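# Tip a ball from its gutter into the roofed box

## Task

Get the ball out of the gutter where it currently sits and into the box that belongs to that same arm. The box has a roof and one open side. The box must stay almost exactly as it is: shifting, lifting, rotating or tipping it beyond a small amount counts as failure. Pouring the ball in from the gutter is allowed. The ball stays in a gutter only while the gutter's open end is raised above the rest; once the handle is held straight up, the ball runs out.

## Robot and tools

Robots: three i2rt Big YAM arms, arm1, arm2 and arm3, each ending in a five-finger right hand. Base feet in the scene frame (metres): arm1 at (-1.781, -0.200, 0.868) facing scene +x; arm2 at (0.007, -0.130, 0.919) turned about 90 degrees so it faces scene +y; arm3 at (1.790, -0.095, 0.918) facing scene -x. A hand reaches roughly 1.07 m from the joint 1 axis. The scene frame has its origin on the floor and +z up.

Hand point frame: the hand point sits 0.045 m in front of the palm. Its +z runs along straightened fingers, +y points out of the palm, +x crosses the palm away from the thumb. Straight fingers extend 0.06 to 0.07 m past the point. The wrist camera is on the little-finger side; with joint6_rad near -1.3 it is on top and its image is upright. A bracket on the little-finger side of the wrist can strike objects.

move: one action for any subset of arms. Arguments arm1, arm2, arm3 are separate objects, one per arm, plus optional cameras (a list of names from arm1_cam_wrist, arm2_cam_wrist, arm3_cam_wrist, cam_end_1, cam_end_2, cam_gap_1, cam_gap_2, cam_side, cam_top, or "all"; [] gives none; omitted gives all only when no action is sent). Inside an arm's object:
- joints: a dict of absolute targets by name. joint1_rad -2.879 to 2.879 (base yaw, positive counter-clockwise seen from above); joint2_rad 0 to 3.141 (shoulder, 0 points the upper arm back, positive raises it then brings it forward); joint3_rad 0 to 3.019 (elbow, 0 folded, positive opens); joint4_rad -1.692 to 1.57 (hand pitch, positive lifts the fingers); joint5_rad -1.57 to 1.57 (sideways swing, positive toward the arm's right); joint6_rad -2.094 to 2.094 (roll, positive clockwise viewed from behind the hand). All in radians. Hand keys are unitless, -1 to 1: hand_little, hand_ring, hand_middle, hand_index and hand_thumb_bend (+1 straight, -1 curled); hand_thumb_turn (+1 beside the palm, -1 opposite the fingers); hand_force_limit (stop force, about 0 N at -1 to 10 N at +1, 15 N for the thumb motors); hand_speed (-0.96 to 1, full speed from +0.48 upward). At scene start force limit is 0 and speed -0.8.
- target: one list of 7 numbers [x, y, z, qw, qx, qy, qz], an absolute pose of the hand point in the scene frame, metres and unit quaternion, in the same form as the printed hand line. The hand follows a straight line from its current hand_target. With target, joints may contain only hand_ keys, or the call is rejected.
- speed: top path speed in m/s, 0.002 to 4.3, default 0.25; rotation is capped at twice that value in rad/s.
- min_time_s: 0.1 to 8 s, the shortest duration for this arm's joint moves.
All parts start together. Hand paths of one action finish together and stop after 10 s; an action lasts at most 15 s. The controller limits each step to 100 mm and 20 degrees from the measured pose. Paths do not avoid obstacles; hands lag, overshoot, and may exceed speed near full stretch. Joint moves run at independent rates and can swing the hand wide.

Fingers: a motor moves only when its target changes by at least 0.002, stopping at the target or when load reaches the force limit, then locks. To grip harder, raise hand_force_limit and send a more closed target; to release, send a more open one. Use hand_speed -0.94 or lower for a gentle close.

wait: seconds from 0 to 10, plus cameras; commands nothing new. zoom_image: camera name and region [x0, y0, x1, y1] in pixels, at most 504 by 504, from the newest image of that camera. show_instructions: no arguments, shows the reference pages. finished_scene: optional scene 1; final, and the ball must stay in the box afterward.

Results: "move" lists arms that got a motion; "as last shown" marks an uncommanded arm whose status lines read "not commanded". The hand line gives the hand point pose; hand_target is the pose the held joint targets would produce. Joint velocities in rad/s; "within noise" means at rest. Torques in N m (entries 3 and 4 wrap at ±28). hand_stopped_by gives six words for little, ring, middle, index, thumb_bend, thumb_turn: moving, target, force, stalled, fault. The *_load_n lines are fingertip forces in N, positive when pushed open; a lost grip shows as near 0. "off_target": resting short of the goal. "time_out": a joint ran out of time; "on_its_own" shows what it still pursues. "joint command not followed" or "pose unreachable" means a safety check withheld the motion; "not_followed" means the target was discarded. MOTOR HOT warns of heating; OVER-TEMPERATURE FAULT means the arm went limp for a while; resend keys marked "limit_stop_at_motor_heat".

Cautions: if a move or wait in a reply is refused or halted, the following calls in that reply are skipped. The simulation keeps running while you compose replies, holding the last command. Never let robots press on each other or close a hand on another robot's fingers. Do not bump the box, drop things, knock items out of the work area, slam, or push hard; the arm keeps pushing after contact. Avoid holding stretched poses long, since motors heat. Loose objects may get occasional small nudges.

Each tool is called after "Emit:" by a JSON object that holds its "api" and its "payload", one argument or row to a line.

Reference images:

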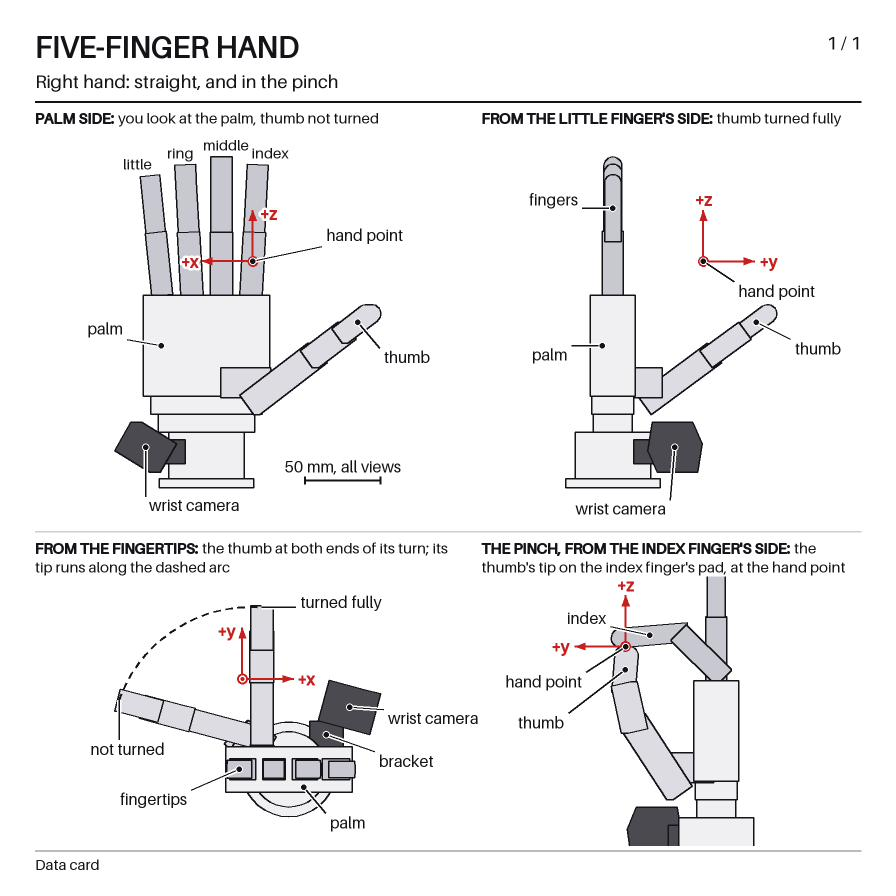

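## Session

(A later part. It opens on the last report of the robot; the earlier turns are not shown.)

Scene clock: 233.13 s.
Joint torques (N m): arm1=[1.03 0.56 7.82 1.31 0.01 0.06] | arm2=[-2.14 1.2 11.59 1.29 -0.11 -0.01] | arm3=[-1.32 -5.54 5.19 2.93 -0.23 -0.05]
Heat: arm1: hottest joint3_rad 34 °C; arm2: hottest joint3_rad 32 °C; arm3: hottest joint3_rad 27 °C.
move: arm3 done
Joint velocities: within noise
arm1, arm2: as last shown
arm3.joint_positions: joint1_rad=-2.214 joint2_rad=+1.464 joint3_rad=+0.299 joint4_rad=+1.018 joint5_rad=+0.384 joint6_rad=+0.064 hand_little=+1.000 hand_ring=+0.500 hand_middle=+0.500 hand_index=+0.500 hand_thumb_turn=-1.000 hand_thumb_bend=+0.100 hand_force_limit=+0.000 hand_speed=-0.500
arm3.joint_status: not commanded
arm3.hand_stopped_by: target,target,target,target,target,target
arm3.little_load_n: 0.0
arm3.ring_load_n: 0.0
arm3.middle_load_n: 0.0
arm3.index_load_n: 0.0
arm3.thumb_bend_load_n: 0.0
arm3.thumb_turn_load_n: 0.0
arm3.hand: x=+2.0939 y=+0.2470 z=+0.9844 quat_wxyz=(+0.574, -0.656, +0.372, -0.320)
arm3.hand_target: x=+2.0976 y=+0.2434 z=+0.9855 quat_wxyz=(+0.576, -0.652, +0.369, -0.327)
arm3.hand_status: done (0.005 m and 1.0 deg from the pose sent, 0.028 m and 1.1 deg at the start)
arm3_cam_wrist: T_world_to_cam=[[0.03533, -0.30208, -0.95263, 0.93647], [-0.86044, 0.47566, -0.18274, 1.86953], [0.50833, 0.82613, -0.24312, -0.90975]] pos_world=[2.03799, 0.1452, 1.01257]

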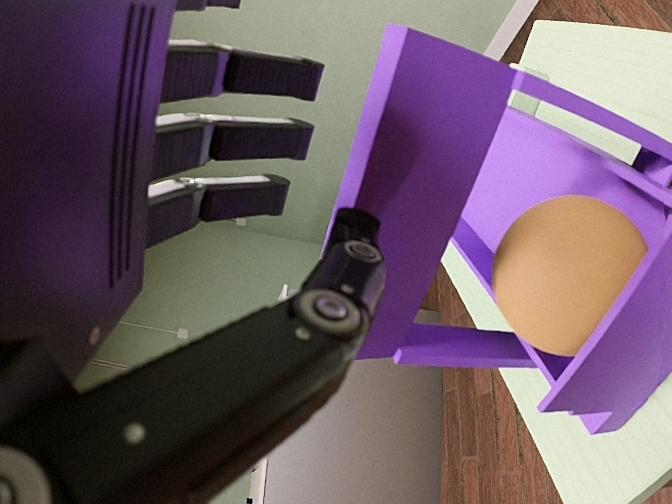

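Emit:
{"api": "move", "payload": {
  "arm3": {"target": [2.0985, 0.2440, 0.956, 0.5767, -0.6518, 0.3688, -0.3263], "speed": 0.04},
  "cameras": ["arm3_cam_wrist"]
}}

Scene clock: 236.80 s.
Joint torques (N m): arm1=[1.61 0.26 7.84 1.17 -0.01 0.02] | arm2=[-2.14 1.44 11.51 1.2 -0.08 -0.03] | arm3=[-1.38 -6.59 3.64 3 -0.23 -0.06]
Heat: arm1: hottest joint3_rad 35 °C; arm2: hottest joint3_rad 32 °C; arm3: hottest joint3_rad 27 °C.
move: arm3 done
Joint velocities: within noise
arm1.joint_positions: joint1_rad=+0.554 joint2_rad=+0.638 joint3_rad=+1.318 joint4_rad=-1.427 joint5_rad=-0.035 joint6_rad=-0.882 hand_little=+1.000 hand_ring=+1.000 hand_middle=+1.000 hand_index=+1.000 hand_thumb_turn=+1.000 hand_thumb_bend=+1.000 hand_force_limit=+0.000 hand_speed=-0.800
arm1.joint_status: not commanded
arm1.hand_stopped_by: target,target,target,target,target,target
arm1.little_load_n: 0.0
arm1.ring_load_n: 0.0
arm1.middle_load_n: 0.0
arm1.index_load_n: 0.0
arm1.thumb_bend_load_n: 0.0
arm1.thumb_turn_load_n: 0.0
arm1.hand: x=-1.5927 y=-0.1071 z=+1.2908 quat_wxyz=(-0.244, +0.914, -0.057, +0.318)
arm1.hand_target: x=-1.5920 y=-0.1066 z=+1.3012 quat_wxyz=(-0.250, +0.909, -0.057, +0.328)
arm1.hand_status: not commanded
arm2.joint_positions: joint1_rad=-0.309 joint2_rad=+0.632 joint3_rad=+1.316 joint4_rad=-1.524 joint5_rad=-0.166 joint6_rad=-1.064 hand_little=+1.000 hand_ring=+1.000 hand_middle=+1.000 hand_index=+1.000 hand_thumb_turn=+1.000 hand_thumb_bend=+1.000 hand_force_limit=+0.000 hand_speed=-0.800
arm2.joint_status: not commanded
arm2.hand_stopped_by: target,target,target,target,target,target
arm2.little_load_n: 0.0
arm2.ring_load_n: 0.0
arm2.middle_load_n: -0.5
arm2.index_load_n: 0.0
arm2.thumb_bend_load_n: 0.0
arm2.thumb_turn_load_n: 0.0
arm2.hand: x=+0.0646 y=+0.0570 z=+1.3276 quat_wxyz=(-0.320, +0.852, +0.381, +0.163)
arm2.hand_target: x=+0.0648 y=+0.0577 z=+1.3369 quat_wxyz=(-0.328, +0.848, +0.380, +0.171)
arm2.hand_status: not commanded
arm3.joint_positions: joint1_rad=-2.216 joint2_rad=+1.624 joint3_rad=+0.295 joint4_rad=+1.182 joint5_rad=+0.380 joint6_rad=+0.064 hand_little=+1.000 hand_ring=+0.500 hand_middle=+0.500 hand_index=+0.500 hand_thumb_turn=-1.000 hand_thumb_bend=+0.100 hand_force_limit=+0.000 hand_speed=-0.500
arm3.joint_status: not commanded
arm3.hand_stopped_by: target,target,target,target,target,target
arm3.little_load_n: 0.0
arm3.ring_load_n: 0.0
arm3.middle_load_n: 0.0
arm3.index_load_n: 0.0
arm3.thumb_bend_load_n: 0.0
arm3.thumb_turn_load_n: 0.0
arm3.hand: x=+2.0948 y=+0.2479 z=+0.9552 quat_wxyz=(+0.574, -0.656, +0.372, -0.319)
arm3.hand_target: x=+2.0982 y=+0.2439 z=+0.9563 quat_wxyz=(+0.576, -0.652, +0.369, -0.326)
arm3.hand_status: done (0.005 m and 1.0 deg from the pose sent, 0.029 m and 1.0 deg at the start)
arm3_cam_wrist: T_world_to_cam=[[0.0354, -0.3017, -0.95275, 0.9088], [-0.86124, 0.47441, -0.18222, 1.86594], [0.50697, 0.82699, -0.24304, -0.91553]] pos_world=[2.03899, 0.1461, 0.98337]

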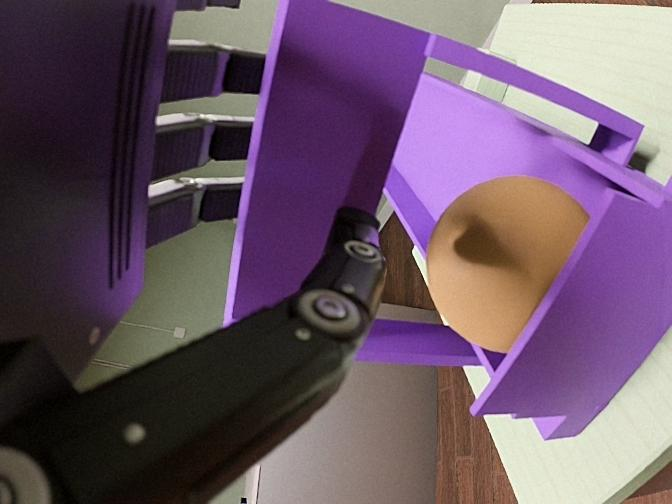

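Emit:
{"api": "move", "payload": {
  "arm3": {"joints": {"hand_speed": -0.9, "hand_force_limit": -0.7, "hand_index": 0.13, "hand_middle": 0.13, "hand_ring": 0.13}},
  "cameras": ["arm3_cam_wrist"]
}}

Scene clock: 240.37 s.
Joint torques (N m): arm1=[1.73 0.32 7.68 1.33 -0.01 0.03] | arm2=[-2.2 1.08 11.49 1.24 -0.11 0.01] | arm3=[-1.2 -6.65 3.63 2.89 -0.23 -0.07]
Heat: arm1: hottest joint3_rad 35 °C; arm2: hottest joint3_rad 32 °C; arm3: hottest joint3_rad 27 °C.
move: arm3 done
Joint velocities: within noise
arm1, arm2: as last shown
arm1.middle_load_n: -0.5
arm2.middle_load_n: 0.0
arm3.joint_positions: joint1_rad=-2.216 joint2_rad=+1.624 joint3_rad=+0.295 joint4_rad=+1.182 joint5_rad=+0.380 joint6_rad=+0.064 hand_little=+1.000 hand_ring=+0.130 hand_middle=+0.130 hand_index=+0.130 hand_thumb_turn=-1.000 hand_thumb_bend=+0.100 hand_force_limit=-0.700 hand_speed=-0.900
arm3.joint_status: all done
arm3.hand_stopped_by: target,target,target,target,target,target
arm3.little_load_n: 0.0
arm3.ring_load_n: 0.0
arm3.middle_load_n: 0.0
arm3.index_load_n: 0.0
arm3.thumb_bend_load_n: 0.0
arm3.thumb_turn_load_n: 0.0
arm3.hand: x=+2.0948 y=+0.2479 z=+0.9552 quat_wxyz=(+0.574, -0.656, +0.372, -0.319)
arm3.hand_target: x=+2.0981 y=+0.2439 z=+0.9561 quat_wxyz=(+0.576, -0.652, +0.369, -0.326)
arm3.hand_status: not commanded
arm3_cam_wrist: T_world_to_cam=[[0.0354, -0.3017, -0.95275, 0.9088], [-0.86124, 0.47441, -0.18222, 1.86594], [0.50697, 0.82699, -0.24304, -0.91553]] pos_world=[2.03899, 0.1461, 0.98337]

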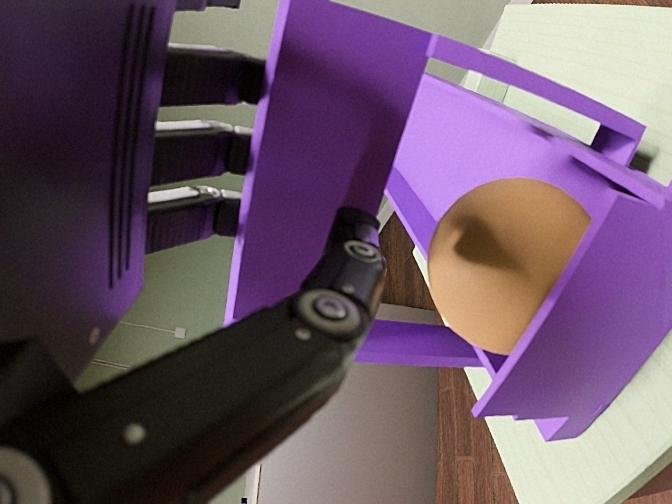

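Emit:
{"api": "move", "payload": {
  "arm3": {"joints": {"hand_force_limit": -0.85, "hand_index": -0.1, "hand_middle": -0.1, "hand_ring": -0.1}},
  "cameras": ["arm3_cam_wrist"]
}}

Scene clock: 242.00 s.
Joint torques (N m): arm1=[0.97 -0.21 7.99 1.29 0.06 0.07] | arm2=[-1.9 1.38 11.56 1.2 -0.11 -0.02] | arm3=[-1.61 -6.71 3.6 2.78 -0.23 -0.05]
Heat: arm1: hottest joint3_rad 35 °C; arm2: hottest joint3_rad 32 °C; arm3: hottest joint3_rad 27 °C.
move: arm3 off_target
Joint velocities: within noise
arm1, arm2: as last shown
arm1.middle_load_n: 0.0
arm3.joint_positions: joint1_rad=-2.216 joint2_rad=+1.624 joint3_rad=+0.295 joint4_rad=+1.187 joint5_rad=+0.380 joint6_rad=+0.064 hand_little=+1.000 hand_ring=-0.055 hand_middle=-0.037 hand_index=-0.046 hand_thumb_turn=-1.000 hand_thumb_bend=+0.100 hand_force_limit=-0.850 hand_speed=-0.900
arm3.joint_status: hand_ring off_target (ended at -0.055, target -0.100); hand_middle off_target (ended at -0.037, target -0.100); hand_index off_target (ended at -0.046, target -0.100); the others done
arm3.hand_stopped_by: target,force,force,force,target,target
arm3.little_load_n: 0.0
arm3.ring_load_n: 3.0
arm3.middle_load_n: 0.0
arm3.index_load_n: 2.0
arm3.thumb_bend_load_n: 1.0
arm3.thumb_turn_load_n: 0.0
arm3.hand: x=+2.0951 y=+0.2483 z=+0.9564 quat_wxyz=(+0.576, -0.654, +0.372, -0.320)
arm3.hand_target: x=+2.0980 y=+0.2441 z=+0.9564 quat_wxyz=(+0.577, -0.652, +0.369, -0.326)
arm3.hand_status: not commanded
arm3_cam_wrist: T_world_to_cam=[[0.038, -0.29824, -0.95373, 0.90466], [-0.8607, 0.47513, -0.18288, 1.86558], [0.50769, 0.82783, -0.23864, -0.92155]] pos_world=[2.03919, 0.14629, 0.98406]

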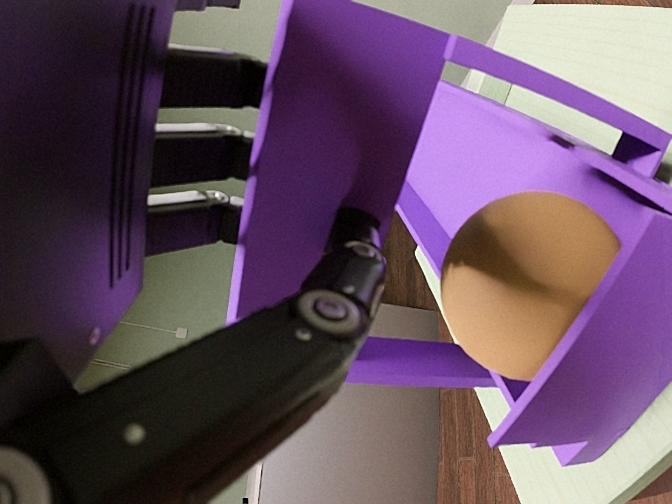

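Emit:
{"api": "zoom_image", "payload": {
  "camera": "arm3_cam_wrist",
  "region": [140, 0, 672, 480]
}}

Region (140, 0, 672, 480) is 532x480 pixels. A region can be at most 504 by 504 pixels.

Emit:
{"api": "zoom_image", "payload": {
  "camera": "arm3_cam_wrist",
  "region": [140, 0, 480, 340]
}}

Emit:
{"api": "move", "payload": {
  "cameras": ["cam_end_2", "cam_side", "cam_gap_2"]
}}

Emit:
{"api": "zoom_image", "payload": {
  "camera": "cam_end_2",
  "region": [380, 280, 500, 440]
}}

Scaled by 1.482 from the camera's image (finer frame: 960x720).

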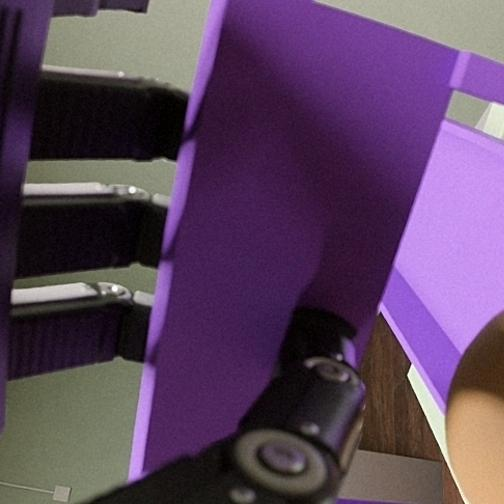

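Scene clock: 243.50 s.
Joint torques (N m): arm1=[1.55 0.73 7.86 1.09 -0.01 0.1] | arm2=[-2.37 1.26 11.49 1.21 -0.09 -0.01] | arm3=[-1.14 -6.48 3.62 2.78 -0.2 -0.03]
Heat: arm1: hottest joint3_rad 35 °C; arm2: hottest joint3_rad 32 °C; arm3: hottest joint3_rad 27 °C.
Joint velocities: within noise
arm1.joint_positions: joint1_rad=+0.554 joint2_rad=+0.638 joint3_rad=+1.318 joint4_rad=-1.427 joint5_rad=-0.035 joint6_rad=-0.882 hand_little=+1.000 hand_ring=+1.000 hand_middle=+1.000 hand_index=+1.000 hand_thumb_turn=+1.000 hand_thumb_bend=+1.000 hand_force_limit=+0.000 hand_speed=-0.800
arm1.joint_status: not commanded
arm1.hand_stopped_by: target,target,target,target,target,target
arm1.little_load_n: 0.0
arm1.ring_load_n: 0.0
arm1.middle_load_n: 0.0
arm1.index_load_n: 0.0
arm1.thumb_bend_load_n: 0.0
arm1.thumb_turn_load_n: 0.0
arm1.hand: x=-1.5927 y=-0.1071 z=+1.2908 quat_wxyz=(-0.244, +0.914, -0.057, +0.318) (m; scene frame)
arm1.hand_target: x=-1.5920 y=-0.1066 z=+1.3012 quat_wxyz=(-0.250, +0.909, -0.057, +0.328) (m; scene frame)
arm1.hand_status: not commanded
arm2.joint_positions: joint1_rad=-0.309 joint2_rad=+0.632 joint3_rad=+1.316 joint4_rad=-1.524 joint5_rad=-0.166 joint6_rad=-1.064 hand_little=+1.000 hand_ring=+1.000 hand_middle=+1.000 hand_index=+1.000 hand_thumb_turn=+1.000 hand_thumb_bend=+1.000 hand_force_limit=+0.000 hand_speed=-0.800
arm2.joint_status: not commanded
arm2.hand_stopped_by: target,target,target,target,target,target
arm2.little_load_n: 0.0
arm2.ring_load_n: 0.0
arm2.middle_load_n: 0.0
arm2.index_load_n: 0.0
arm2.thumb_bend_load_n: 0.0
arm2.thumb_turn_load_n: 0.0
arm2.hand: x=+0.0646 y=+0.0570 z=+1.3276 quat_wxyz=(-0.320, +0.852, +0.381, +0.163) (m; scene frame)
arm2.hand_target: x=+0.0648 y=+0.0577 z=+1.3369 quat_wxyz=(-0.328, +0.848, +0.380, +0.171) (m; scene frame)
arm2.hand_status: not commanded
arm3.joint_positions: joint1_rad=-2.216 joint2_rad=+1.624 joint3_rad=+0.295 joint4_rad=+1.187 joint5_rad=+0.380 joint6_rad=+0.064 hand_little=+1.000 hand_ring=-0.055 hand_middle=-0.037 hand_index=-0.046 hand_thumb_turn=-1.000 hand_thumb_bend=+0.100 hand_force_limit=-0.850 hand_speed=-0.900
arm3.joint_status: hand_ring off_target (ended at -0.055, target -0.100); hand_middle off_target (ended at -0.037, target -0.100); hand_index off_target (ended at -0.046, target -0.100); the others done
arm3.hand_stopped_by: target,force,force,force,target,target
arm3.little_load_n: 0.0
arm3.ring_load_n: 3.0
arm3.middle_load_n: 0.0
arm3.index_load_n: 2.5
arm3.thumb_bend_load_n: 1.0
arm3.thumb_turn_load_n: 0.0
arm3.hand: x=+2.0951 y=+0.2483 z=+0.9564 quat_wxyz=(+0.576, -0.654, +0.372, -0.320) (m; scene frame)
arm3.hand_target: x=+2.0980 y=+0.2441 z=+0.9564 quat_wxyz=(+0.577, -0.652, +0.369, -0.326) (m; scene frame)
arm3.hand_status: not commanded
pictures: cam_end_2, cam_gap_2, cam_side

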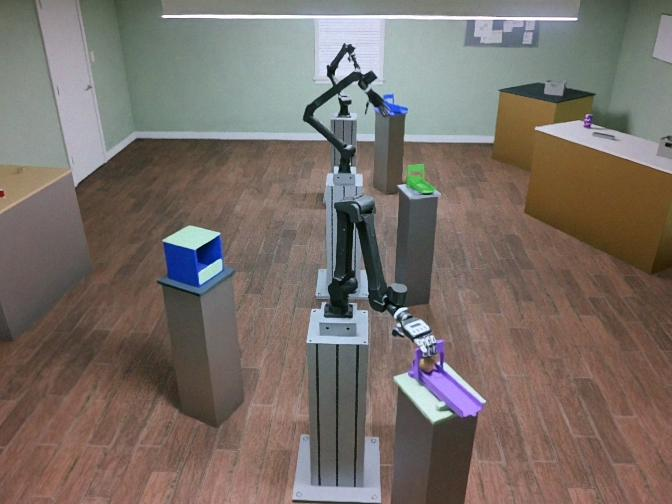

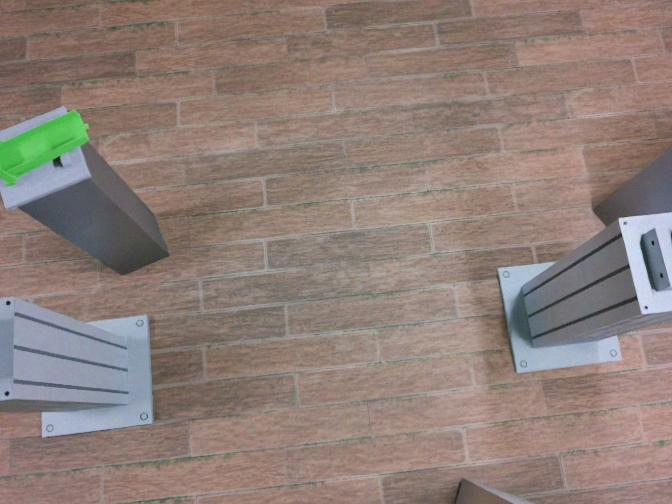

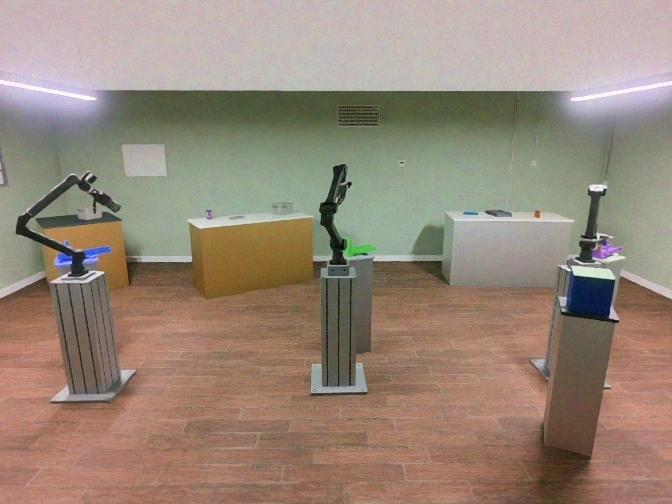

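Scaled by 3.150.

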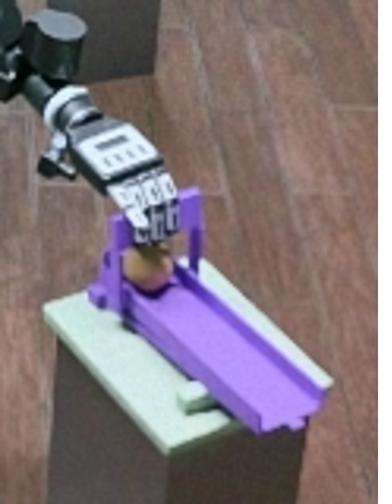

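Emit:
{"api": "move", "payload": {
  "arm3": {"joints": {"hand_force_limit": -0.5, "hand_index": 0.12, "hand_middle": 0.12, "hand_ring": 0.12}}
}}

Emit:
{"api": "move", "payload": {
  "arm3": {"joints": {"hand_force_limit": -0.5, "hand_thumb_bend": -0.25}},
  "cameras": ["arm3_cam_wrist"]
}}

Scene clock: 247.77 s.
Joint torques (N m): arm1=[1.08 -0.03 7.94 1.22 -0.02 0.1] | arm2=[-2.32 1.32 11.52 1.29 -0.11 0] | arm3=[-1.2 -6.59 3.67 2.76 -0.23 -0.04]
Heat: arm1: hottest joint3_rad 35 °C; arm2: hottest joint3_rad 32 °C; arm3: hottest joint3_rad 26 °C.
move: arm3 done
Joint velocities: within noise
arm1, arm2: as last shown
arm3.joint_positions: joint1_rad=-2.216 joint2_rad=+1.624 joint3_rad=+0.295 joint4_rad=+1.187 joint5_rad=+0.380 joint6_rad=+0.064 hand_little=+1.000 hand_ring=+0.120 hand_middle=+0.120 hand_index=+0.120 hand_thumb_turn=-1.000 hand_thumb_bend=+0.100 hand_force_limit=-0.500 hand_speed=-0.900
arm3.joint_status: all done
arm3.hand_stopped_by: target,target,target,target,target,target
arm3.little_load_n: -0.5
arm3.ring_load_n: -0.5
arm3.middle_load_n: 0.0
arm3.index_load_n: 0.0
arm3.thumb_bend_load_n: 0.0
arm3.thumb_turn_load_n: 0.0
arm3.hand: x=+2.0951 y=+0.2483 z=+0.9564 quat_wxyz=(+0.576, -0.654, +0.372, -0.320)
arm3.hand_target: x=+2.0981 y=+0.2441 z=+0.9564 quat_wxyz=(+0.577, -0.652, +0.369, -0.326)
arm3.hand_status: not commanded
pictures: none

Scene clock: 250.67 s.
Joint torques (N m): arm1=[1.49 0.09 7.73 1.26 -0.02 0.07] | arm2=[-2.26 1.03 11.6 1.24 -0.08 -0.02] | arm3=[-1.32 -6.3 3.69 2.82 -0.22 -0.07]
Heat: arm1: hottest joint3_rad 35 °C; arm2: hottest joint3_rad 32 °C; arm3: hottest joint3_rad 26 °C.
move: arm3 done
Joint velocities: within noise
arm1, arm2: as last shown
arm3.joint_positions: joint1_rad=-2.216 joint2_rad=+1.624 joint3_rad=+0.295 joint4_rad=+1.187 joint5_rad=+0.380 joint6_rad=+0.064 hand_little=+1.000 hand_ring=+0.120 hand_middle=+0.120 hand_index=+0.120 hand_thumb_turn=-1.000 hand_thumb_bend=-0.249 hand_force_limit=-0.500 hand_speed=-0.900
arm3.joint_status: all done
arm3.hand_stopped_by: target,target,target,target,target,target
arm3.little_load_n: 0.0
arm3.ring_load_n: 0.0
arm3.middle_load_n: 0.0
arm3.index_load_n: 0.0
arm3.thumb_bend_load_n: 0.5
arm3.thumb_turn_load_n: 0.0
arm3.hand: x=+2.0951 y=+0.2483 z=+0.9564 quat_wxyz=(+0.576, -0.654, +0.372, -0.320)
arm3.hand_target: x=+2.0981 y=+0.2441 z=+0.9567 quat_wxyz=(+0.577, -0.652, +0.369, -0.326)
arm3.hand_status: not commanded
arm3_cam_wrist: T_world_to_cam=[[0.038, -0.29824, -0.95373, 0.90466], [-0.8607, 0.47513, -0.18288, 1.86558], [0.50769, 0.82783, -0.23864, -0.92155]] pos_world=[2.03919, 0.14629, 0.98406]

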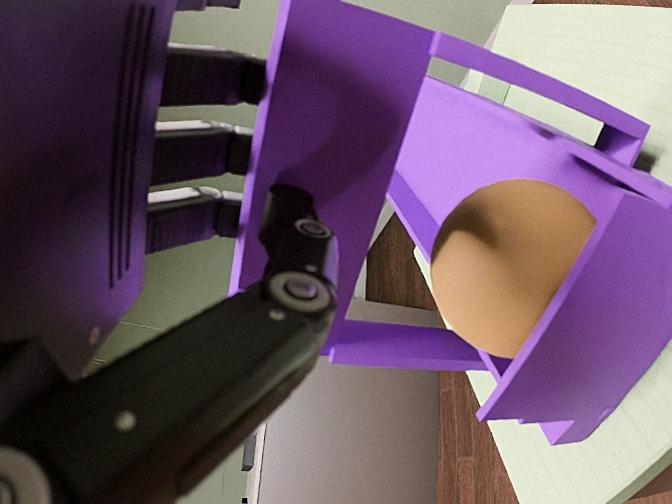

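Emit:
{"api": "move", "payload": {
  "arm3": {"joints": {"hand_thumb_bend": 0.08}}
}}

Emit:
{"api": "move", "payload": {
  "arm3": {"target": [2.0985, 0.2440, 0.948, 0.5767, -0.6518, 0.3688, -0.3263], "speed": 0.03},
  "cameras": ["arm3_cam_wrist"]
}}

Scene clock: 258.20 s.
Joint torques (N m): arm1=[1.38 0.09 7.66 1.29 -0.03 0.08] | arm2=[-2.2 0.91 11.63 1.25 -0.08 -0.02] | arm3=[-1.2 -6.36 3.62 2.78 -0.2 -0.07]
Heat: arm1: hottest joint3_rad 35 °C; arm2: hottest joint3_rad 32 °C; arm3: hottest joint3_rad 26 °C.
move: arm3 done
Joint velocities: within noise
arm1, arm2: as last shown
arm2.ring_load_n: -0.5
arm3.joint_positions: joint1_rad=-2.216 joint2_rad=+1.624 joint3_rad=+0.295 joint4_rad=+1.187 joint5_rad=+0.380 joint6_rad=+0.064 hand_little=+1.000 hand_ring=+0.120 hand_middle=+0.120 hand_index=+0.120 hand_thumb_turn=-1.000 hand_thumb_bend=+0.080 hand_force_limit=-0.500 hand_speed=-0.900
arm3.joint_status: all done
arm3.hand_stopped_by: target,target,target,target,target,target
arm3.little_load_n: 0.0
arm3.ring_load_n: 0.0
arm3.middle_load_n: 0.0
arm3.index_load_n: 0.0
arm3.thumb_bend_load_n: 0.0
arm3.thumb_turn_load_n: 0.0
arm3.hand: x=+2.0951 y=+0.2483 z=+0.9564 quat_wxyz=(+0.576, -0.654, +0.372, -0.320)
arm3.hand_target: x=+2.0981 y=+0.2441 z=+0.9567 quat_wxyz=(+0.577, -0.652, +0.369, -0.326)
arm3.hand_status: not commanded
pictures: none

Scene clock: 259.17 s.
Joint torques (N m): arm1=[1.67 0.21 7.79 1.11 0.04 0.1] | arm2=[-2.26 1.14 11.59 1.24 -0.1 -0.01] | arm3=[-1.26 -6.24 3.45 2.85 -0.23 -0.04]
Heat: arm1: hottest joint3_rad 35 °C; arm2: hottest joint3_rad 32 °C; arm3: hottest joint3_rad 26 °C.
move: arm3 done
Joint velocities: within noise
arm1, arm2: as last shown
arm1.index_load_n: -0.5
arm3.joint_positions: joint1_rad=-2.216 joint2_rad=+1.665 joint3_rad=+0.295 joint4_rad=+1.231 joint5_rad=+0.380 joint6_rad=+0.058 hand_little=+1.000 hand_ring=+0.120 hand_middle=+0.120 hand_index=+0.120 hand_thumb_turn=-1.000 hand_thumb_bend=+0.080 hand_force_limit=-0.500 hand_speed=-0.900
arm3.joint_status: not commanded
arm3.hand_stopped_by: target,target,target,target,target,target
arm3.little_load_n: 0.0
arm3.ring_load_n: 0.0
arm3.middle_load_n: 0.0
arm3.index_load_n: 0.0
arm3.thumb_bend_load_n: 0.0
arm3.thumb_turn_load_n: 0.0
arm3.hand: x=+2.0954 y=+0.2481 z=+0.9495 quat_wxyz=(+0.576, -0.655, +0.369, -0.322)
arm3.hand_target: x=+2.0984 y=+0.2437 z=+0.9478 quat_wxyz=(+0.575, -0.653, +0.367, -0.328)
arm3.hand_status: done (0.005 m and 0.6 deg from the pose sent, 0.010 m and 0.9 deg at the start)
arm3_cam_wrist: T_world_to_cam=[[0.04303, -0.30077, -0.95273, 0.88729], [-0.86019, 0.47387, -0.18845, 1.86919], [0.50815, 0.82764, -0.23833, -0.92453]] pos_world=[2.03948, 0.1463, 0.97725]

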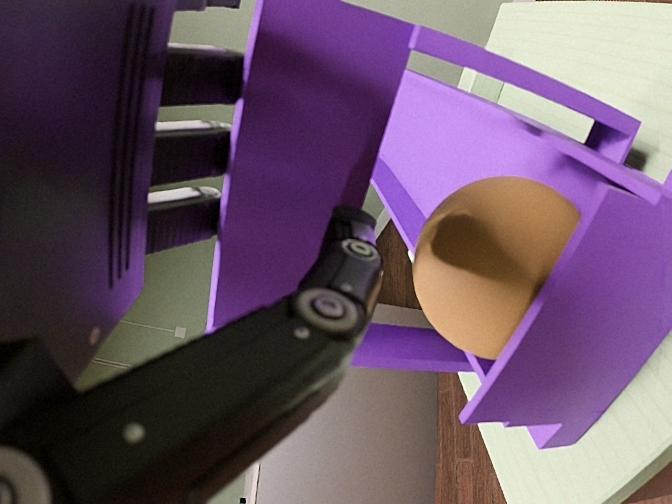

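Emit:
{"api": "move", "payload": {
  "arm3": {"joints": {"hand_force_limit": 0.0, "hand_thumb_bend": -0.15}},
  "cameras": ["arm3_cam_wrist"]
}}

Scene clock: 261.93 s.
Joint torques (N m): arm1=[1.44 -0.38 7.9 1.1 0.02 0.1] | arm2=[-2.32 0.97 11.63 1.22 -0.08 -0.01] | arm3=[-1.2 -6.42 3.33 2.76 -0.2 -0.06]
Heat: arm1: hottest joint3_rad 35 °C; arm2: hottest joint3_rad 32 °C; arm3: hottest joint4_rad 26 °C.
move: arm3 done
Joint velocities: within noise
arm1, arm2: as last shown
arm1.index_load_n: 0.0
arm2.ring_load_n: 0.0
arm2.index_load_n: -0.5
arm3.joint_positions: joint1_rad=-2.216 joint2_rad=+1.665 joint3_rad=+0.295 joint4_rad=+1.231 joint5_rad=+0.380 joint6_rad=+0.058 hand_little=+1.000 hand_ring=+0.120 hand_middle=+0.120 hand_index=+0.120 hand_thumb_turn=-1.000 hand_thumb_bend=-0.150 hand_force_limit=+0.000 hand_speed=-0.900
arm3.joint_status: all done
arm3.hand_stopped_by: target,target,target,target,target,target
arm3.little_load_n: 0.0
arm3.ring_load_n: 0.5
arm3.middle_load_n: 0.0
arm3.index_load_n: 0.0
arm3.thumb_bend_load_n: 0.5
arm3.thumb_turn_load_n: 0.0
arm3.hand: x=+2.0954 y=+0.2481 z=+0.9495 quat_wxyz=(+0.576, -0.655, +0.369, -0.322)
arm3.hand_target: x=+2.0984 y=+0.2437 z=+0.9478 quat_wxyz=(+0.575, -0.653, +0.367, -0.328)
arm3.hand_status: not commanded
arm3_cam_wrist: T_world_to_cam=[[0.04303, -0.30077, -0.95273, 0.88729], [-0.86019, 0.47387, -0.18845, 1.86919], [0.50815, 0.82764, -0.23833, -0.92453]] pos_world=[2.03948, 0.1463, 0.97725]

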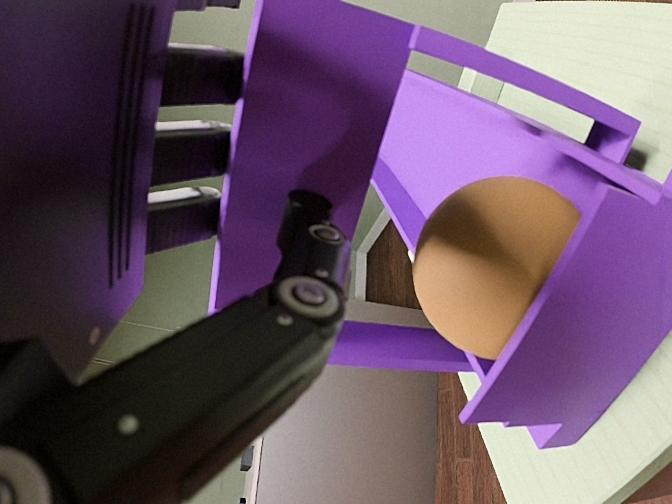

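Emit:
{"api": "move", "payload": {
  "arm3": {"joints": {"hand_thumb_bend": -0.02}}
}}

Emit:
{"api": "move", "payload": {
  "arm3": {"joints": {"hand_force_limit": -0.5, "hand_index": 0.0, "hand_middle": 0.0, "hand_ring": 0.0}},
  "cameras": ["arm3_cam_wrist"]
}}

Scene clock: 264.10 s.
Joint torques (N m): arm1=[1.08 0.03 7.87 1.35 0.02 0.08] | arm2=[-2.26 1.03 11.6 1.16 -0.11 -0.04] | arm3=[-1.32 -6.12 3.29 2.76 -0.22 -0.05]
Heat: arm1: hottest joint3_rad 35 °C; arm2: hottest joint3_rad 32 °C; arm3: hottest joint4_rad 26 °C.
move: arm3 done
Joint velocities: within noise
arm1, arm2: as last shown
arm2.index_load_n: 0.0
arm3.joint_positions: joint1_rad=-2.216 joint2_rad=+1.665 joint3_rad=+0.295 joint4_rad=+1.231 joint5_rad=+0.380 joint6_rad=+0.058 hand_little=+1.000 hand_ring=+0.120 hand_middle=+0.120 hand_index=+0.120 hand_thumb_turn=-1.000 hand_thumb_bend=-0.020 hand_force_limit=+0.000 hand_speed=-0.900
arm3.joint_status: all done
arm3.hand_stopped_by: target,target,target,target,target,target
arm3.little_load_n: 0.0
arm3.ring_load_n: 0.0
arm3.middle_load_n: 0.0
arm3.index_load_n: 0.0
arm3.thumb_bend_load_n: 0.0
arm3.thumb_turn_load_n: 0.0
arm3.hand: x=+2.0954 y=+0.2481 z=+0.9495 quat_wxyz=(+0.576, -0.655, +0.369, -0.322)
arm3.hand_target: x=+2.0984 y=+0.2437 z=+0.9478 quat_wxyz=(+0.575, -0.653, +0.367, -0.328)
arm3.hand_status: not commanded
pictures: none

Scene clock: 265.00 s.
Joint torques (N m): arm1=[1.38 0.15 7.79 0.87 -0.03 0.06] | arm2=[-2.26 1.26 11.54 1.17 -0.09 0] | arm3=[-1.2 -6.24 3.43 2.82 -0.19 -0.05]
Heat: arm1: hottest joint3_rad 35 °C; arm2: hottest joint3_rad 32 °C; arm3: hottest joint4_rad 26 °C.
move: arm3 done
Joint velocities: within noise
arm1, arm2: as last shown
arm3.joint_positions: joint1_rad=-2.217 joint2_rad=+1.667 joint3_rad=+0.295 joint4_rad=+1.233 joint5_rad=+0.380 joint6_rad=+0.064 hand_little=+1.000 hand_ring=+0.000 hand_middle=+0.001 hand_index=+0.001 hand_thumb_turn=-1.000 hand_thumb_bend=-0.020 hand_force_limit=-0.500 hand_speed=-0.900
arm3.joint_status: all done
arm3.hand_stopped_by: target,target,force,target,target,target
arm3.little_load_n: 0.0
arm3.ring_load_n: 1.5
arm3.middle_load_n: 2.5
arm3.index_load_n: 2.0
arm3.thumb_bend_load_n: 1.0
arm3.thumb_turn_load_n: 0.0
arm3.hand: x=+2.0957 y=+0.2480 z=+0.9495 quat_wxyz=(+0.577, -0.653, +0.372, -0.320)
arm3.hand_target: x=+2.0985 y=+0.2436 z=+0.9477 quat_wxyz=(+0.576, -0.652, +0.370, -0.326)
arm3.hand_status: not commanded
arm3_cam_wrist: T_world_to_cam=[[0.03933, -0.29594, -0.95439, 0.89521], [-0.85963, 0.4769, -0.18331, 1.86275], [0.5094, 0.82764, -0.23564, -0.92975]] pos_world=[2.03968, 0.14609, 0.97675]

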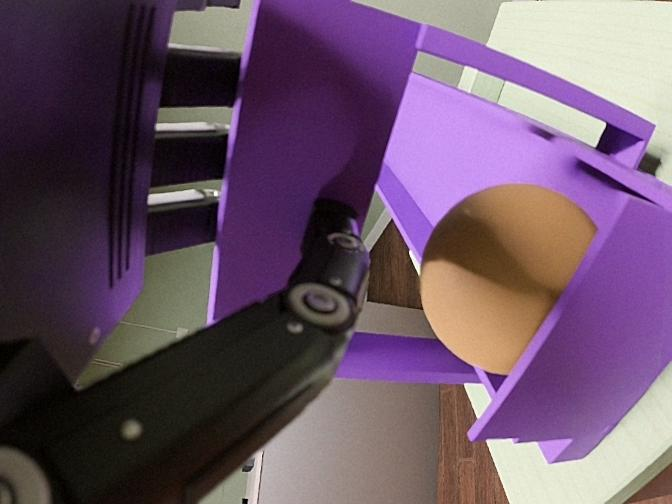

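Emit:
{"api": "move", "payload": {
  "arm3": {"joints": {"hand_index": 0.1, "hand_middle": 0.1, "hand_ring": 0.1, "hand_thumb_bend": 0.04}}
}}

Emit:
{"api": "move", "payload": {
  "arm3": {"target": [2.100, 0.2446, 0.9467, 0.6154, -0.6154, 0.3482, -0.3482], "speed": 0.05},
  "cameras": ["arm3_cam_wrist"]
}}

Scene clock: 270.00 s.
Joint torques (N m): arm1=[1.96 0.21 7.84 1.43 0.03 0.07] | arm2=[-2.14 1.08 11.54 1.26 -0.11 -0.02] | arm3=[-1.38 -6.65 3.34 2.71 -0.2 -0.06]
Heat: arm1: hottest joint3_rad 35 °C; arm2: hottest joint3_rad 32 °C; arm3: hottest joint4_rad 26 °C.
move: arm3 done
Joint velocities: within noise
arm1.joint_positions: joint1_rad=+0.554 joint2_rad=+0.638 joint3_rad=+1.318 joint4_rad=-1.427 joint5_rad=-0.035 joint6_rad=-0.882 hand_little=+1.000 hand_ring=+1.000 hand_middle=+1.000 hand_index=+1.000 hand_thumb_turn=+1.000 hand_thumb_bend=+1.000 hand_force_limit=+0.000 hand_speed=-0.800
arm1.joint_status: not commanded
arm1.hand_stopped_by: target,target,target,target,target,target
arm1.little_load_n: 0.0
arm1.ring_load_n: 0.0
arm1.middle_load_n: 0.0
arm1.index_load_n: 0.0
arm1.thumb_bend_load_n: 0.0
arm1.thumb_turn_load_n: 0.0
arm1.hand: x=-1.5927 y=-0.1071 z=+1.2908 quat_wxyz=(-0.244, +0.914, -0.057, +0.318)
arm1.hand_target: x=-1.5920 y=-0.1066 z=+1.3012 quat_wxyz=(-0.250, +0.909, -0.057, +0.328)
arm1.hand_status: not commanded
arm2.joint_positions: joint1_rad=-0.309 joint2_rad=+0.632 joint3_rad=+1.316 joint4_rad=-1.524 joint5_rad=-0.166 joint6_rad=-1.064 hand_little=+1.000 hand_ring=+1.000 hand_middle=+1.000 hand_index=+1.000 hand_thumb_turn=+1.000 hand_thumb_bend=+1.000 hand_force_limit=+0.000 hand_speed=-0.800
arm2.joint_status: not commanded
arm2.hand_stopped_by: target,target,target,target,target,target
arm2.little_load_n: 0.0
arm2.ring_load_n: 0.0
arm2.middle_load_n: 0.0
arm2.index_load_n: 0.0
arm2.thumb_bend_load_n: 0.0
arm2.thumb_turn_load_n: 0.0
arm2.hand: x=+0.0646 y=+0.0570 z=+1.3276 quat_wxyz=(-0.320, +0.852, +0.381, +0.163)
arm2.hand_target: x=+0.0648 y=+0.0577 z=+1.3369 quat_wxyz=(-0.328, +0.848, +0.380, +0.171)
arm2.hand_status: not commanded
arm3.joint_positions: joint1_rad=-2.217 joint2_rad=+1.670 joint3_rad=+0.295 joint4_rad=+1.233 joint5_rad=+0.380 joint6_rad=+0.064 hand_little=+1.000 hand_ring=+0.100 hand_middle=+0.100 hand_index=+0.100 hand_thumb_turn=-1.000 hand_thumb_bend=+0.040 hand_force_limit=-0.500 hand_speed=-0.900
arm3.joint_status: all done
arm3.hand_stopped_by: target,target,target,target,target,target
arm3.little_load_n: 0.0
arm3.ring_load_n: 0.0
arm3.middle_load_n: 0.0
arm3.index_load_n: 0.0
arm3.thumb_bend_load_n: 0.0
arm3.thumb_turn_load_n: 0.5
arm3.hand: x=+2.0956 y=+0.2478 z=+0.9481 quat_wxyz=(+0.575, -0.654, +0.372, -0.320)
arm3.hand_target: x=+2.0985 y=+0.2436 z=+0.9473 quat_wxyz=(+0.575, -0.653, +0.370, -0.326)
arm3.hand_status: not commanded
pictures: none

Scene clock: 271.77 s.
Joint torques (N m): arm1=[1.73 -0.44 7.66 1.35 0.04 0.06] | arm2=[-2.14 1.08 11.58 1.25 -0.08 0] | arm3=[-0.32 -7.47 1.76 2.91 0.09 -0.08]
Heat: arm1: hottest joint3_rad 35 °C; arm2: hottest joint3_rad 32 °C; arm3: hottest joint4_rad 26 °C.
move: arm3 done
Joint velocities: within noise
arm1, arm2: as last shown
arm3.joint_positions: joint1_rad=-2.217 joint2_rad=+1.839 joint3_rad=+0.289 joint4_rad=+1.521 joint5_rad=+0.382 joint6_rad=+0.021 hand_little=+1.000 hand_ring=+0.100 hand_middle=+0.100 hand_index=+0.100 hand_thumb_turn=-1.000 hand_thumb_bend=+0.040 hand_force_limit=-0.500 hand_speed=-0.900
arm3.joint_status: not commanded
arm3.hand_stopped_by: target,target,target,target,target,target
arm3.little_load_n: 0.0
arm3.ring_load_n: 0.0
arm3.middle_load_n: -0.5
arm3.index_load_n: 0.0
arm3.thumb_bend_load_n: 0.5
arm3.thumb_turn_load_n: 0.0
arm3.hand: x=+2.0992 y=+0.2482 z=+0.9462 quat_wxyz=(+0.610, -0.624, +0.354, -0.338)
arm3.hand_target: x=+2.1004 y=+0.2451 z=+0.9475 quat_wxyz=(+0.611, -0.620, +0.350, -0.346)
arm3.hand_status: done (0.004 m and 1.7 deg from the pose sent, 0.006 m and 7.7 deg at the start; a joint's target at an end of its range on 18 of 53 steps)
arm3_cam_wrist: T_world_to_cam=[[0.12463, -0.24607, -0.96121, 0.70712], [-0.84216, 0.48599, -0.23361, 1.87367], [0.52462, 0.83861, -0.14666, -1.05125]] pos_world=[2.04132, 0.14499, 0.96321]

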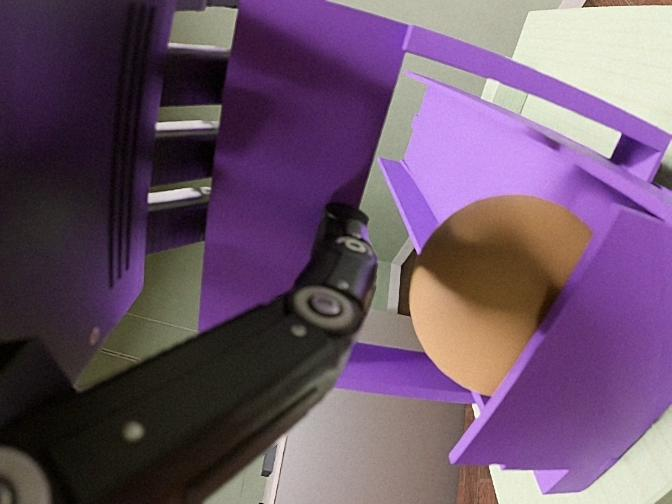

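Emit:
{"api": "move", "payload": {
  "arm3": {"joints": {"hand_force_limit": -0.6, "hand_thumb_bend": -0.02, "hand_index": -0.03, "hand_middle": -0.03, "hand_ring": -0.03}},
  "cameras": ["arm3_cam_wrist"]
}}

Scene clock: 273.87 s.
Joint torques (N m): arm1=[1.49 0.44 7.66 1.05 0.04 0.1] | arm2=[-2.2 1.38 11.49 1.14 -0.09 -0.01] | arm3=[-0.73 -7.18 1.66 2.73 0.05 -0.04]
Heat: arm1: hottest joint3_rad 35 °C; arm2: hottest joint3_rad 32 °C; arm3: hottest joint4_rad 26 °C.
move: arm3 off_target
Joint velocities: within noise
arm1, arm2: as last shown
arm3.joint_positions: joint1_rad=-2.217 joint2_rad=+1.839 joint3_rad=+0.289 joint4_rad=+1.526 joint5_rad=+0.382 joint6_rad=+0.014 hand_little=+1.000 hand_ring=-0.030 hand_middle=-0.030 hand_index=-0.028 hand_thumb_turn=-1.000 hand_thumb_bend=+0.025 hand_force_limit=-0.600 hand_speed=-0.900
arm3.joint_status: hand_thumb_bend off_target (ended at +0.025, target -0.020); the others done
arm3.hand_stopped_by: target,target,target,force,force,target
arm3.little_load_n: 0.0
arm3.ring_load_n: 1.5
arm3.middle_load_n: 1.5
arm3.index_load_n: 3.5
arm3.thumb_bend_load_n: 10.5
arm3.thumb_turn_load_n: 1.0
arm3.hand: x=+2.0996 y=+0.2480 z=+0.9472 quat_wxyz=(+0.610, -0.623, +0.351, -0.341)
arm3.hand_target: x=+2.1004 y=+0.2450 z=+0.9474 quat_wxyz=(+0.610, -0.621, +0.348, -0.347)
arm3.hand_status: not commanded
arm3_cam_wrist: T_world_to_cam=[[0.13109, -0.24875, -0.95965, 0.6936], [-0.84066, 0.48519, -0.2406, 1.87804], [0.52546, 0.83828, -0.14551, -1.05402]] pos_world=[2.04171, 0.14489, 0.96411]

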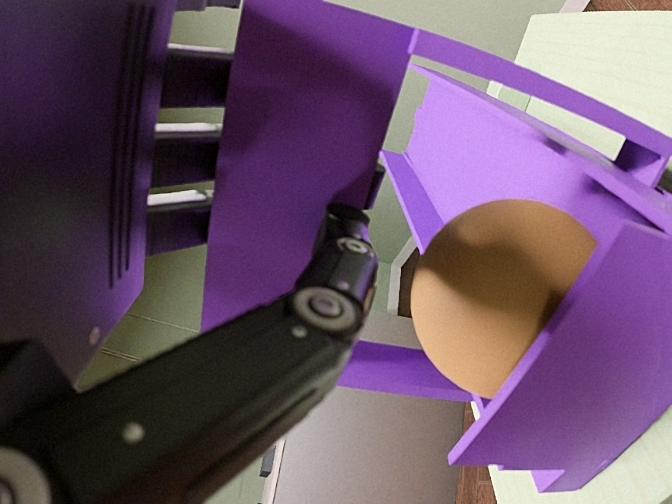

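Emit:
{"api": "move", "payload": {
  "arm3": {"joints": {"hand_force_limit": 0.2, "hand_index": -0.1, "hand_middle": -0.1, "hand_ring": -0.1}},
  "cameras": ["arm3_cam_wrist"]
}}

Scene clock: 275.53 s.
Joint torques (N m): arm1=[1.9 -0.21 7.49 1.06 -0.01 0.07] | arm2=[-2.43 1.08 11.59 1.24 -0.11 -0.01] | arm3=[-0.5 -7.3 1.69 2.8 0.03 -0.03]
Heat: arm1: hottest joint3_rad 35 °C; arm2: hottest joint3_rad 32 °C; arm3: hottest joint4_rad 26 °C.
move: arm3 off_target
Joint velocities: within noise
arm1, arm2: as last shown
arm1.ring_load_n: -0.5
arm2.little_load_n: -0.5
arm3.joint_positions: joint1_rad=-2.217 joint2_rad=+1.839 joint3_rad=+0.289 joint4_rad=+1.527 joint5_rad=+0.384 joint6_rad=+0.009 hand_little=+1.000 hand_ring=-0.074 hand_middle=-0.054 hand_index=-0.035 hand_thumb_turn=-1.000 hand_thumb_bend=+0.025 hand_force_limit=+0.200 hand_speed=-0.900
arm3.joint_status: hand_ring off_target (ended at -0.074, target -0.100); hand_middle off_target (ended at -0.054, target -0.100); hand_index off_target (ended at -0.035, target -0.100); the others done
arm3.hand_stopped_by: target,force,force,force,force,target
arm3.little_load_n: 0.0
arm3.ring_load_n: 8.0
arm3.middle_load_n: 8.0
arm3.index_load_n: 7.0
arm3.thumb_bend_load_n: 12.5
arm3.thumb_turn_load_n: 2.0
arm3.hand: x=+2.1000 y=+0.2476 z=+0.9475 quat_wxyz=(+0.609, -0.623, +0.350, -0.343)
arm3.hand_target: x=+2.1006 y=+0.2447 z=+0.9475 quat_wxyz=(+0.610, -0.621, +0.348, -0.348)
arm3.hand_status: not commanded
arm3_cam_wrist: T_world_to_cam=[[0.13395, -0.25154, -0.95853, 0.68727], [-0.83919, 0.48567, -0.24472, 1.87932], [0.52709, 0.83717, -0.14603, -1.05649]] pos_world=[2.0419, 0.1446, 0.9644]

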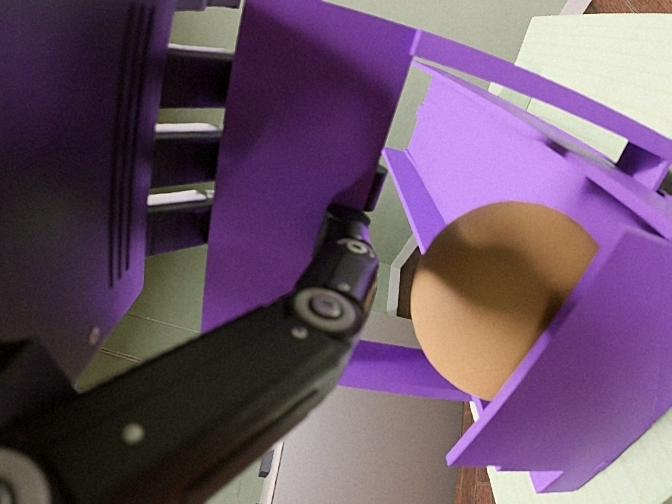

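Emit:
{"api": "move", "payload": {
  "arm3": {"target": [2.1006, 0.2447, 0.965, 0.6154, -0.6154, 0.3482, -0.3482], "speed": 0.03},
  "cameras": ["arm3_cam_wrist", "cam_end_2", "cam_side"]
}}

Emit:
{"api": "zoom_image", "payload": {
  "camera": "cam_end_2",
  "region": [380, 290, 500, 430]
}}

Emit:
{"api": "zoom_image", "payload": {
  "camera": "cam_side",
  "region": [560, 220, 650, 290]
}}

Scene clock: 277.90 s.
Joint torques (N m): arm1=[0.67 0.21 7.66 1.25 -0.09 0.03] | arm2=[-2.26 1.08 11.63 1.28 -0.1 -0.04] | arm3=[-0.56 -10.58 2.44 1.59 0 0]
Heat: arm1: hottest joint3_rad 35 °C; arm2: hottest joint3_rad 32 °C; arm3: hottest joint4_rad 26 °C.
move: arm3 off_target
Joint velocities: within noise
arm1, arm2: as last shown
arm1.ring_load_n: 0.0
arm1.index_load_n: -0.5
arm2.little_load_n: 0.0
arm3.joint_positions: joint1_rad=-2.217 joint2_rad=+1.800 joint3_rad=+0.273 joint4_rad=+1.504 joint5_rad=+0.382 joint6_rad=+0.009 hand_little=+1.000 hand_ring=-0.074 hand_middle=-0.054 hand_index=-0.035 hand_thumb_turn=-1.000 hand_thumb_bend=+0.026 hand_force_limit=+0.200 hand_speed=-0.900
arm3.joint_status: not commanded
arm3.hand_stopped_by: target,force,force,force,force,target
arm3.little_load_n: 0.0
arm3.ring_load_n: 8.0
arm3.middle_load_n: 8.0
arm3.index_load_n: 6.5
arm3.thumb_bend_load_n: 12.5
arm3.thumb_turn_load_n: 2.0
arm3.hand: x=+2.0970 y=+0.2441 z=+0.9539 quat_wxyz=(+0.610, -0.624, +0.350, -0.342)
arm3.hand_target: x=+2.1003 y=+0.2449 z=+0.9647 quat_wxyz=(+0.616, -0.616, +0.348, -0.348)
arm3.hand_status: off_target (0.012 m and 1.3 deg from the pose sent, 0.018 m and 1.3 deg at the start)
arm3_cam_wrist: T_world_to_cam=[[0.13433, -0.25132, -0.95854, 0.69211], [-0.83994, 0.48438, -0.24471, 1.88186], [0.5258, 0.83798, -0.14603, -1.04858]] pos_world=[2.03901, 0.1411, 0.97081]

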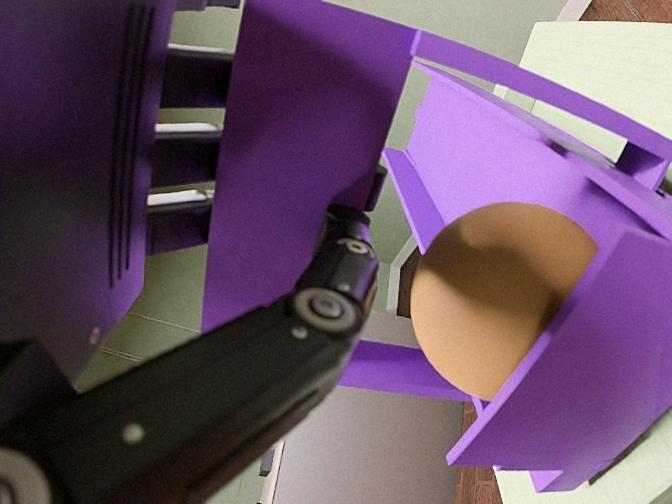

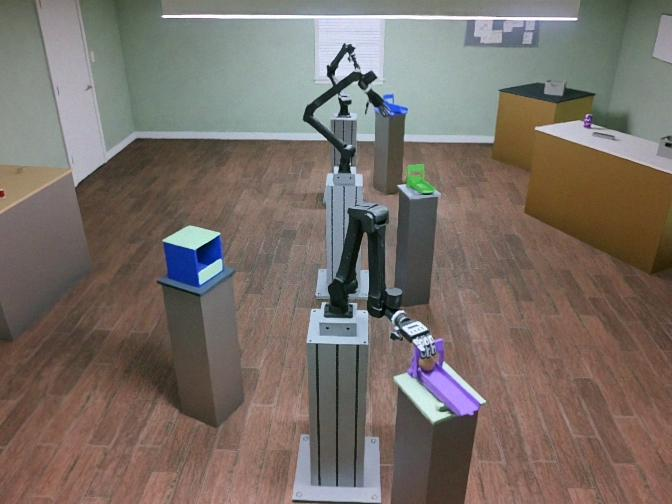

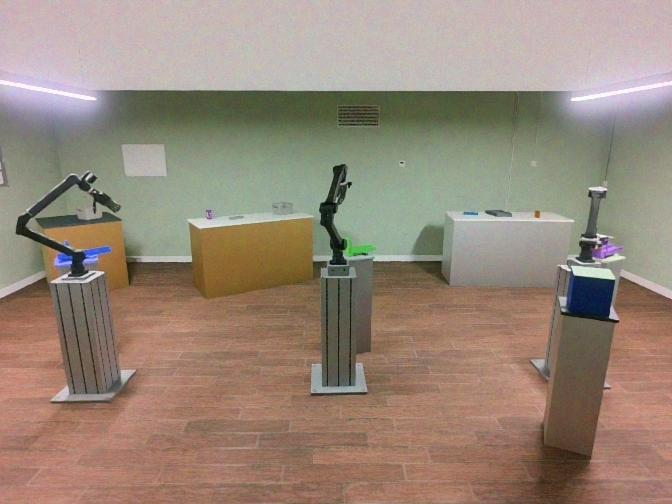

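Scaled by 3.600.

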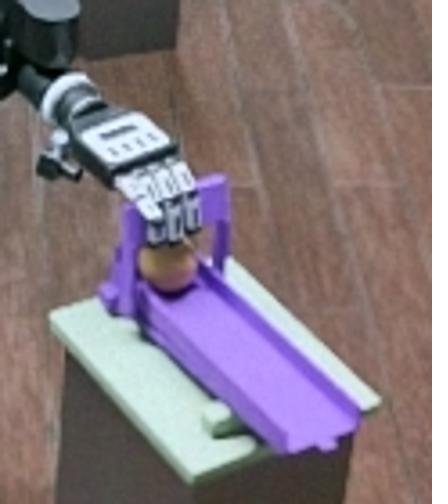

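Scaled by 5.600.

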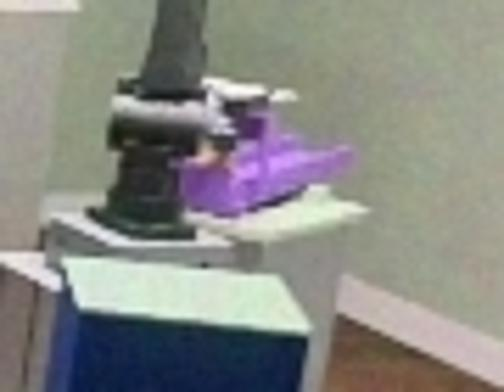

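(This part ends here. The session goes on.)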